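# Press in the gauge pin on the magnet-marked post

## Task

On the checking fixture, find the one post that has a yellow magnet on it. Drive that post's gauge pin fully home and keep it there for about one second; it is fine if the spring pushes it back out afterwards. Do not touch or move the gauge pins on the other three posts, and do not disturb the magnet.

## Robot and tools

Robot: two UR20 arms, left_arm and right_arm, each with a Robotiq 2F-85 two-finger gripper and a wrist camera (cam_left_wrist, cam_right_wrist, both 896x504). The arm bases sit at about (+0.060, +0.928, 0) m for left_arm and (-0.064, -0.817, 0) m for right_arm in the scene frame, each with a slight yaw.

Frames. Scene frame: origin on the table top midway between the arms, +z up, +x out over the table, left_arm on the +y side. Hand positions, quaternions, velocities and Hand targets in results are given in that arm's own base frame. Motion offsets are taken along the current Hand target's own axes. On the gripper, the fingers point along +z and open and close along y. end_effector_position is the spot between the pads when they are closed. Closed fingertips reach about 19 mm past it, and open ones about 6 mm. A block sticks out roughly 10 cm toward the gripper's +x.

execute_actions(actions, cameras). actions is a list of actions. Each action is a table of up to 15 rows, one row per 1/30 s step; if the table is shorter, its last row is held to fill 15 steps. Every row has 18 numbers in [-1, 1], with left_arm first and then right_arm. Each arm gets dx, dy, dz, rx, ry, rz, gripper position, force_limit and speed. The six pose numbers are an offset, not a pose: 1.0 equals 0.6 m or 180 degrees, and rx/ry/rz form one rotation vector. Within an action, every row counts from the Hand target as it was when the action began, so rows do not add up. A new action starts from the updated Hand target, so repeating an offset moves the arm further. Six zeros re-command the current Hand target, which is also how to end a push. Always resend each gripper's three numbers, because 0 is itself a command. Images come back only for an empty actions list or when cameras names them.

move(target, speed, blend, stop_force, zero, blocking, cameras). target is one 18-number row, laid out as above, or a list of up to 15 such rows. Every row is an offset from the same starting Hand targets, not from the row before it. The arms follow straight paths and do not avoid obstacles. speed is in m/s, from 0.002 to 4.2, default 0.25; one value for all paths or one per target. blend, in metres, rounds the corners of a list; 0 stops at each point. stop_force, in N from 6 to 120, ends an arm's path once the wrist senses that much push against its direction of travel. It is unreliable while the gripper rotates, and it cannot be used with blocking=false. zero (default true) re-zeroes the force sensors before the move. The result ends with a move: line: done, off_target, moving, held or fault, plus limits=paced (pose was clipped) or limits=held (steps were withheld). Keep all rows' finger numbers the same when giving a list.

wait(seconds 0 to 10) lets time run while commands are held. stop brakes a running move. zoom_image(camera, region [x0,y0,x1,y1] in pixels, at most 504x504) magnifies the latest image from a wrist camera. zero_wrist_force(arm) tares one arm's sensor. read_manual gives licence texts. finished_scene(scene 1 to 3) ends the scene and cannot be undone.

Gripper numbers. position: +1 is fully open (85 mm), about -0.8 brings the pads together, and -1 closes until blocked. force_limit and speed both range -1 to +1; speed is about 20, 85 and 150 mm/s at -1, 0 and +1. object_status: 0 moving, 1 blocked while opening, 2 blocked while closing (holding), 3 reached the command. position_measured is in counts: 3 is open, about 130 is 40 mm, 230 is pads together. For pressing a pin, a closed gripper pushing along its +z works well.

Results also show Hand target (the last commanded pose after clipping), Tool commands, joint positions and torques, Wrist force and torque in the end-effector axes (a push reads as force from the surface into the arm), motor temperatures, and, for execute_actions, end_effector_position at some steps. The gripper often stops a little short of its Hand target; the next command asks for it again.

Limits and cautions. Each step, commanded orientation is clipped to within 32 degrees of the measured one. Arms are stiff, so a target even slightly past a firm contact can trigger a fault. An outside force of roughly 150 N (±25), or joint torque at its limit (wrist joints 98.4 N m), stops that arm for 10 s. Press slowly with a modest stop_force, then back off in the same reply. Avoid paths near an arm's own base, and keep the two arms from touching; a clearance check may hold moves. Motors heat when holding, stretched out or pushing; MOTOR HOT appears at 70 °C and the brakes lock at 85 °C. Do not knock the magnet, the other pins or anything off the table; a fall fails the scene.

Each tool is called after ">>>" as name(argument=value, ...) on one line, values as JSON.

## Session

>>> execute_actions(actions=[])

Scene clock: 0.00 s.
left_arm: end_effector_position=(+0.3071, -0.4220, +0.1602) position_measured=3 object_status=3 end_effector_quat_wxyz=(+0.066, +0.956, -0.074, +0.275) | right_arm: end_effector_position=(+0.4900, -0.3027, +0.2369) position_measured=3 object_status=3 end_effector_quat_wxyz=(+0.548, -0.467, -0.511, -0.471)
Joint positions: left_arm=[-1.763 -1.739 2.857 -2.766 -1.003 1.555] | right_arm=[2.511 -2.074 -2.06 -2.212 2.389 -0.015]
Joint velocities: within noise
Joint torques (N m): no reading
Motor temperatures (°C): left_arm=[24 35 26 38 34 33] | right_arm=[28 35 35 36 33 38]
Wrist force (N): no reading
Wrist torque (N m): no reading
Wrist force, peak (N): no reading
Hand target: left_arm +0.3071, -0.4220, +0.1602; +0.066, +0.956, -0.074, +0.275 | right_arm +0.4900, -0.3027, +0.2369; +0.548, -0.467, -0.511, -0.471
Tool commands: left_gripper/position=+1.0 left_gripper/force_limit=+1.0 left_gripper/speed=+1.0 right_gripper/position=+1.0 right_gripper/force_limit=+1.0 right_gripper/speed=+1.0
camera_calibration:
cam_left_wrist: T_world_to_cam=[[-0.204299, -0.976285, 0.0716159, -0.353754], [-0.955218, 0.182823, -0.232669, 0.427195], [0.214058, -0.115943, -0.969916, 0.170568], [0, 0, 0, 1]] pos_world=[0.299281, -0.40369, 0.290166]
cam_right_wrist: T_world_to_cam=[[0.98966, 0.130322, -0.059914, -0.419077], [-0.0206188, -0.284112, -0.958569, 0.167032], [-0.141945, 0.949893, -0.278487, 0.549542], [0, 0, 0, 1]] pos_world=[0.496192, -0.419935, 0.288044]

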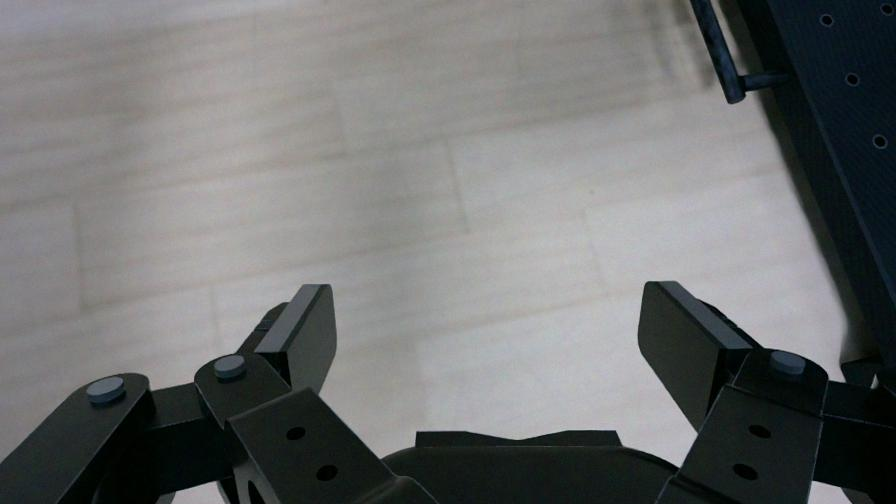

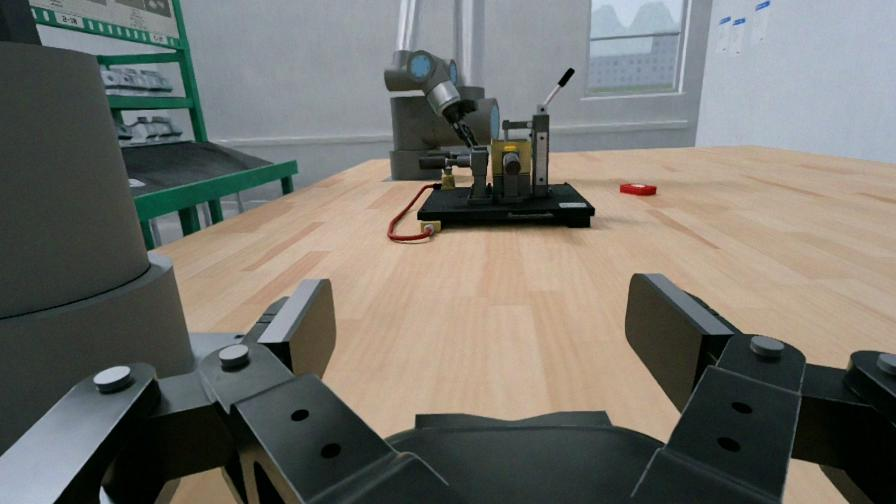

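>>> zoom_image(camera="cam_right_wrist", region=[390, 60, 610, 250])

Scaled by 2.291 from the camera's 896x504 image, which has a finer 1280x720 frame.

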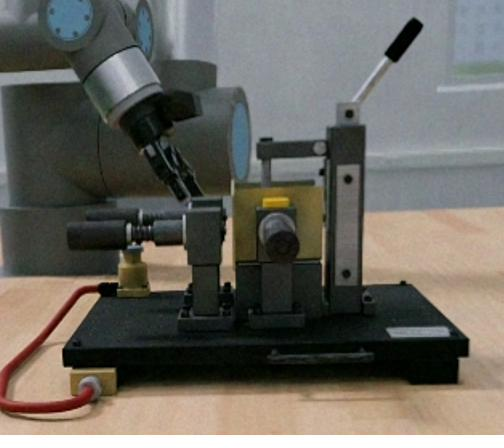

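>>> move(target=[0,0,0,0,0,0,1,1,1,-0.061,0.1125,0.781,-0.0397,-0.124,-0.0034,-1,1,0], speed=0.4)

>>> move(target=[0,0,0,0,0,0,1,1,1,0.241,0.0167,0.753,0,0,0,-1,1,0], speed=0.3, cameras=["cam_right_wrist"])

>>> zoom_image(camera="cam_right_wrist", region=[300, 50, 650, 330])

Scene clock: 4.17 s.
left_arm: end_effector_position=(+0.3071, -0.4220, +0.1602) position_measured=3 object_status=3 end_effector_quat_wxyz=(+0.066, +0.956, -0.074, +0.275) | right_arm: end_effector_position=(+0.4993, +0.1716, +0.2183) position_measured=232 object_status=3 end_effector_quat_wxyz=(-0.406, +0.579, +0.580, +0.405)
Joint positions: left_arm=[-1.763 -1.739 2.857 -2.766 -1.003 1.555] | right_arm=[3.256 -2.017 -2.756 0.361 2.775 1.892]
Joint torques (N m): left_arm=[3.96 -12.06 -53.93 -9.77 3.7 -1.25] | right_arm=[22.93 67.32 -6.06 16.62 1.16 4.21]
Wrist force (N): left_arm=[-0.1 -0.1 -0.2] | right_arm=[-0.3 0.8 1.5]
Wrist torque (N m): left_arm=[-0.02 0.03 0.00] | right_arm=[0.64 0.24 -0.24]
Wrist force, peak (N): left_arm=[0.3 0.3 -0.4] | right_arm=[-1.0 1.8 4.7]
Hand target: left_arm +0.3071, -0.4220, +0.1602; +0.066, +0.956, -0.074, +0.275 | right_arm +0.4993, +0.1717, +0.2183; -0.406, +0.579, +0.579, +0.405
Off the commanded pose: left_arm 0.000 m, 0 deg | right_arm 0.000 m, 0 deg.
move: done

Scene clock: 6.37 s.
left_arm: end_effector_position=(+0.3071, -0.4220, +0.1602) position_measured=3 object_status=3 end_effector_quat_wxyz=(+0.066, +0.956, -0.074, +0.275) | right_arm: end_effector_position=(+0.5087, +0.6455, +0.1996) position_measured=232 object_status=3 end_effector_quat_wxyz=(-0.406, +0.579, +0.579, +0.405)
Joint positions: left_arm=[-1.763 -1.739 2.857 -2.766 -1.003 1.555] | right_arm=[4.053 -2.268 -2.511 1.205 2.185 2.883]
Joint torques (N m): left_arm=[-0.73 -9.57 -54.06 -10.02 3.81 -0.96] | right_arm=[29.53 118.91 18.57 3.53 -1.44 4.94]
Wrist force (N): left_arm=[0.2 0.0 0.0] | right_arm=[0.7 0.4 1.4]
Wrist torque (N m): left_arm=[-0.01 -0.03 0.00] | right_arm=[0.33 -0.23 -0.27]
Wrist force, peak (N): left_arm=[0.4 0.1 -0.4] | right_arm=[1.7 0.2 4.6]
Hand target: left_arm +0.3071, -0.4220, +0.1602; +0.066, +0.956, -0.074, +0.275 | right_arm +0.5088, +0.6457, +0.1996; -0.406, +0.579, +0.579, +0.405
Off the commanded pose: left_arm 0.000 m, 0 deg | right_arm 0.000 m, 0 deg.
move: done
camera_calibration:
cam_right_wrist: T_world_to_cam=[[0.999496, -0.00196242, -0.0316693, -0.488678], [-0.0259489, -0.624949, -0.780234, 0.588125], [-0.0182605, 0.780663, -0.624685, -0.243436], [0, 0, 0, 1]] pos_world=[0.499248, 0.556631, 0.291329]
Images, in order (width x height): cam_right_wrist 896x504.

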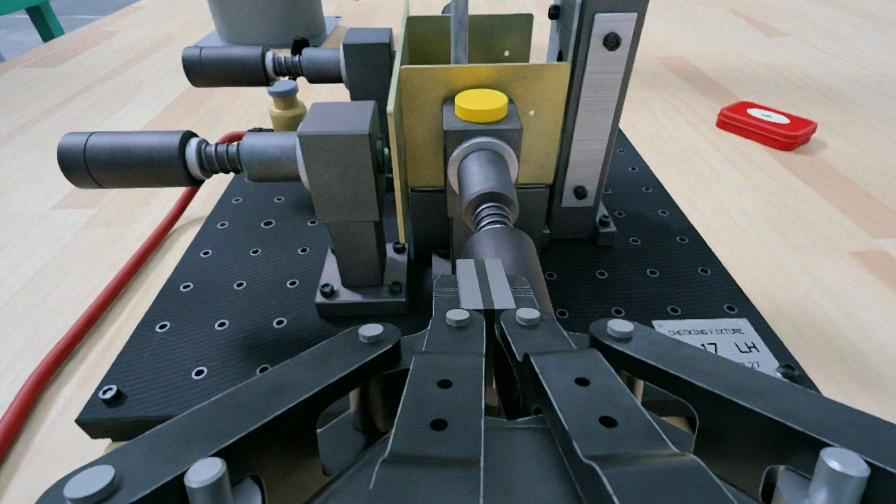

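Scaled by 1.440 from the camera's 896x504 image, which has a finer 1280x720 frame.

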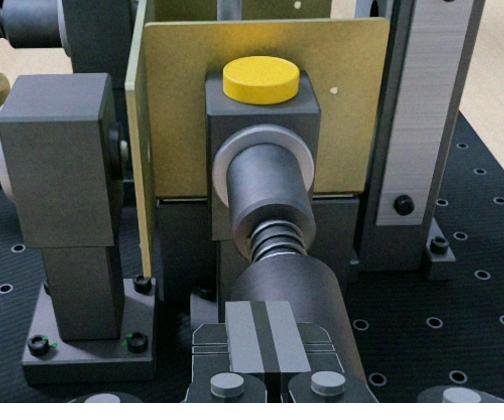

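>>> move(target=[0,0,0,0,0,0,1,1,1,0,0,-0.17,0,0,0,-1,1,0], speed=0.2, cameras=["cam_right_wrist"])

>>> zoom_image(camera="cam_right_wrist", region=[300, 50, 650, 330])

Scene clock: 9.27 s.
left_arm: end_effector_position=(+0.3071, -0.4220, +0.1602) position_measured=3 object_status=3 end_effector_quat_wxyz=(+0.066, +0.956, -0.074, +0.275) | right_arm: end_effector_position=(+0.5089, +0.5500, +0.2344) position_measured=232 object_status=3 end_effector_quat_wxyz=(-0.406, +0.579, +0.579, +0.405)
Joint positions: left_arm=[-1.763 -1.739 2.857 -2.766 -1.003 1.555] | right_arm=[3.939 -2.198 -2.59 1.175 2.289 2.819]
Joint torques (N m): left_arm=[-1.9 -11.53 -54.72 -9.41 2.86 -0.9] | right_arm=[-23.65 136.7 -8.44 3.31 7.93 -7.86]
Wrist force (N): left_arm=[-0.1 0.0 0.0] | right_arm=[-0.1 0.9 0.9]
Wrist torque (N m): left_arm=[0.01 0.03 0.00] | right_arm=[0.45 0.06 0.05]
Wrist force, peak (N): left_arm=[0.0 -0.2 -0.4] | right_arm=[0.5 0.8 4.2]
Hand target: left_arm +0.3071, -0.4220, +0.1602; +0.066, +0.956, -0.074, +0.275 | right_arm +0.5089, +0.5499, +0.2345; -0.406, +0.579, +0.579, +0.405
Off the commanded pose: left_arm 0.000 m, 0 deg | right_arm 0.000 m, 0 deg.
move: done
camera_calibration:
cam_right_wrist: T_world_to_cam=[[0.999498, -0.00203948, -0.0316056, -0.487847], [-0.0259474, -0.624947, -0.780236, 0.555675], [-0.0181606, 0.780665, -0.624686, -0.147129], [0, 0, 0, 1]] pos_world=[0.499348, 0.461131, 0.326229]
Images, in order (width x height): cam_right_wrist 896x504.

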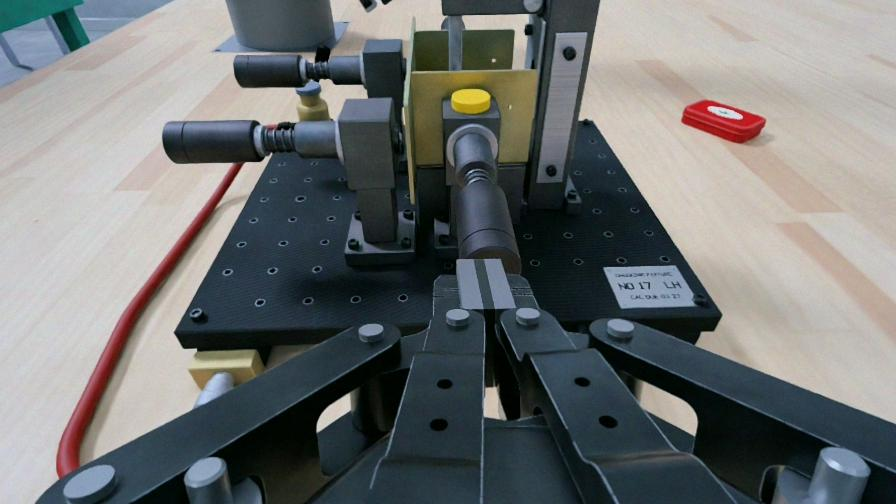

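Scaled by 1.440 from the camera's 896x504 image, which has a finer 1280x720 frame.

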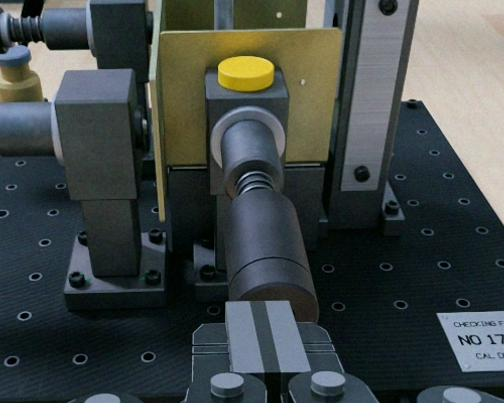

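>>> move(target=[0,0,0,0,0,0,1,1,1,-0.0837,0.016,0.1333,0,0,0,-1,1,0], speed=0.15, cameras=["cam_right_wrist"])

Scene clock: 10.73 s.
left_arm: end_effector_position=(+0.3071, -0.4220, +0.1602) position_measured=3 object_status=3 end_effector_quat_wxyz=(+0.066, +0.956, -0.074, +0.275) | right_arm: end_effector_position=(+0.5183, +0.6077, +0.1601) position_measured=232 object_status=3 end_effector_quat_wxyz=(-0.406, +0.579, +0.579, +0.405)
Joint positions: left_arm=[-1.763 -1.739 2.857 -2.766 -1.003 1.555] | right_arm=[3.998 -2.346 -2.521 1.277 2.235 2.853]
Joint torques (N m): left_arm=[1.88 -11.24 -56.27 -10.1 3.54 -0.88] | right_arm=[28.03 126.63 4.9 13.06 -2.38 5.88]
Wrist force (N): left_arm=[0.3 -0.1 0.0] | right_arm=[-0.1 -0.2 1.2]
Wrist torque (N m): left_arm=[-0.01 -0.05 0.00] | right_arm=[0.32 -0.02 -0.31]
Wrist force, peak (N): left_arm=[-0.3 0.2 0.1] | right_arm=[-1.5 -0.1 3.0]
Hand target: left_arm +0.3071, -0.4220, +0.1602; +0.066, +0.956, -0.074, +0.275 | right_arm +0.5184, +0.6078, +0.1599; -0.406, +0.579, +0.579, +0.405
Off the commanded pose: left_arm 0.000 m, 0 deg | right_arm 0.000 m, 0 deg.
move: done
camera_calibration:
cam_right_wrist: T_world_to_cam=[[0.999496, -0.00196242, -0.0316693, -0.499598], [-0.0259489, -0.624949, -0.780234, 0.533995], [-0.0182605, 0.780663, -0.624685, -0.238504], [0, 0, 0, 1]] pos_world=[0.508848, 0.518931, 0.251829]
Images, in order (width x height): cam_right_wrist 896x504.

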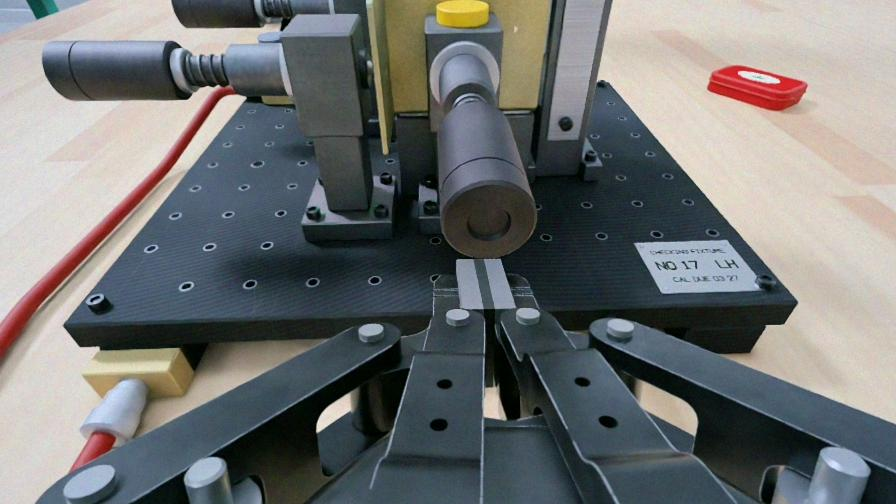

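>>> move(target=[0,0,0,0,0,0,1,1,1,0.0428,0.0025,0.1175,0,0,0,-1,1,0], speed=0.015, stop_force=45, cameras=["cam_right_wrist"])

>>> wait(seconds=1.1)

Scene clock: 15.00 s.
left_arm: end_effector_position=(+0.3071, -0.4220, +0.1602) position_measured=3 object_status=3 end_effector_quat_wxyz=(+0.066, +0.956, -0.074, +0.275) | right_arm: end_effector_position=(+0.5191, +0.6488, +0.1600) position_measured=232 object_status=3 end_effector_quat_wxyz=(-0.406, +0.579, +0.579, +0.405)
Joint positions: left_arm=[-1.763 -1.739 2.857 -2.766 -1.003 1.555] | right_arm=[4.043 -2.342 -2.487 1.252 2.195 2.877]
Joint torques (N m): left_arm=[-1.18 -11.32 -56.93 -9.33 3.03 -1.02] | right_arm=[-7.5 129.64 10.44 12.5 4.9 -7.65]
Wrist force (N): left_arm=[-0.2 -0.1 0.1] | right_arm=[-12.7 -7.0 -37.3]
Wrist torque (N m): left_arm=[-0.02 0.04 0.00] | right_arm=[0.70 -0.04 -0.28]
Wrist force, peak (N): left_arm=[0.5 0.1 -0.3] | right_arm=[-28.6 -7.0 -105.8]
Hand target: left_arm +0.3071, -0.4220, +0.1602; +0.066, +0.956, -0.074, +0.275 | right_arm +0.5191, +0.6488, +0.1599; -0.406, +0.579, +0.579, +0.405 (not the last commanded pose)
Off the commanded pose: left_arm 0.000 m, 0 deg | right_arm 0.034 m, 0 deg.
move: contact (right_arm)
camera_calibration:
cam_right_wrist: T_world_to_cam=[[0.999496, -0.00196242, -0.0316693, -0.500321], [-0.0259489, -0.624949, -0.780234, 0.55956], [-0.0182605, 0.780663, -0.624685, -0.270559], [0, 0, 0, 1]] pos_world=[0.509648, 0.559931, 0.251729]
Images, in order (width x height): cam_right_wrist 896x504.

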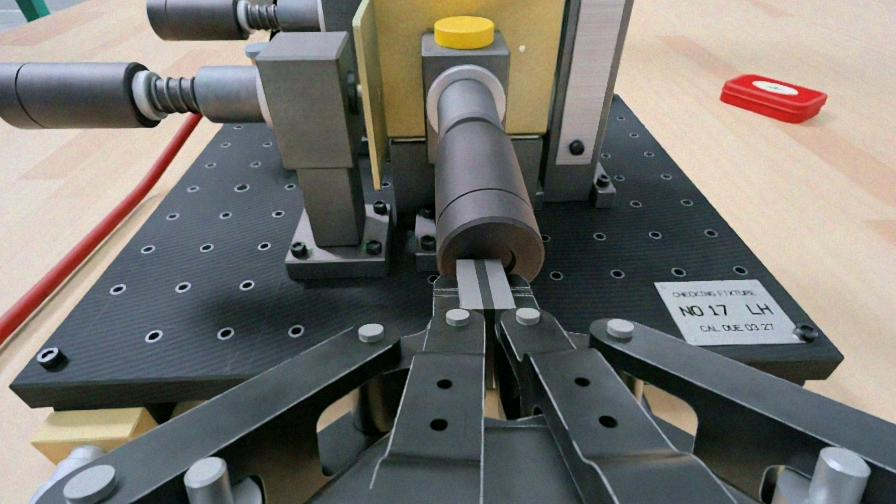

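Scene clock: 16.10 s.
left_arm: end_effector_position=(+0.3071, -0.4220, +0.1602) position_measured=3 object_status=3 end_effector_quat_wxyz=(+0.066, +0.956, -0.074, +0.275) | right_arm: end_effector_position=(+0.5191, +0.6488, +0.1599) position_measured=232 object_status=3 end_effector_quat_wxyz=(-0.406, +0.579, +0.579, +0.405)
Joint positions: left_arm=[-1.763 -1.739 2.857 -2.766 -1.003 1.555] | right_arm=[4.043 -2.342 -2.487 1.252 2.195 2.877]
Joint torques (N m): left_arm=[3.07 -9.81 -57.16 -10.33 2.68 -0.69] | right_arm=[-7.4 125.96 11.97 12.11 4.82 -6.99]
Wrist force (N): left_arm=[0.0 0.0 0.1] | right_arm=[-11.4 -7.1 -35.8]
Wrist torque (N m): left_arm=[0.00 0.00 0.00] | right_arm=[0.65 0.02 -0.28]
Wrist force, peak (N): left_arm=[0.0 0.4 -0.3] | right_arm=[-13.4 -7.2 -37.0]
Hand target: left_arm +0.3071, -0.4220, +0.1602; +0.066, +0.956, -0.074, +0.275 | right_arm +0.5191, +0.6488, +0.1599; -0.406, +0.579, +0.579, +0.405 (not the last commanded pose)
Tool commands: left_gripper/position=+1.0 left_gripper/force_limit=+1.0 left_gripper/speed=+1.0 right_gripper/position=-1.0 right_gripper/force_limit=+1.0 right_gripper/speed=+0.0
Off the commanded pose: left_arm 0.000 m, 0 deg | right_arm 0.034 m, 0 deg.
wait: 1.10 s; at rest by 0.17 s

>>> move(target=[0,0,0,0,0,0,1,1,1,-0.0285,-0.0009,-0.0783,0,0,0,-1,1,0], speed=0.06)

>>> finished_scene(scene=3)

Scene clock: 17.47 s.
left_arm: end_effector_position=(+0.3071, -0.4220, +0.1602) position_measured=3 object_status=3 end_effector_quat_wxyz=(+0.066, +0.956, -0.074, +0.275) | right_arm: end_effector_position=(+0.5187, +0.5989, +0.1599) position_measured=232 object_status=3 end_effector_quat_wxyz=(-0.406, +0.579, +0.579, +0.405)
Joint positions: left_arm=[-1.763 -1.739 2.857 -2.766 -1.003 1.555] | right_arm=[3.987 -2.348 -2.528 1.281 2.245 2.847]
Joint torques (N m): left_arm=[-0.04 -13.84 -56.6 -9.81 3.65 -0.66] | right_arm=[-23.37 127.91 -17.21 11.81 6.51 -6.41]
Wrist force (N): left_arm=[0.2 0.0 0.0] | right_arm=[-0.5 -0.4 1.0]
Wrist torque (N m): left_arm=[0.00 -0.03 0.00] | right_arm=[0.26 0.08 0.09]
Wrist force, peak (N): left_arm=[-0.2 0.3 -0.5] | right_arm=[-11.3 -7.1 -35.7]
Hand target: left_arm +0.3071, -0.4220, +0.1602; +0.066, +0.956, -0.074, +0.275 | right_arm +0.5186, +0.5988, +0.1599; -0.406, +0.579, +0.579, +0.405
Off the commanded pose: left_arm 0.000 m, 0 deg | right_arm 0.000 m, 0 deg.
move: done

The scene is finished: the task was done.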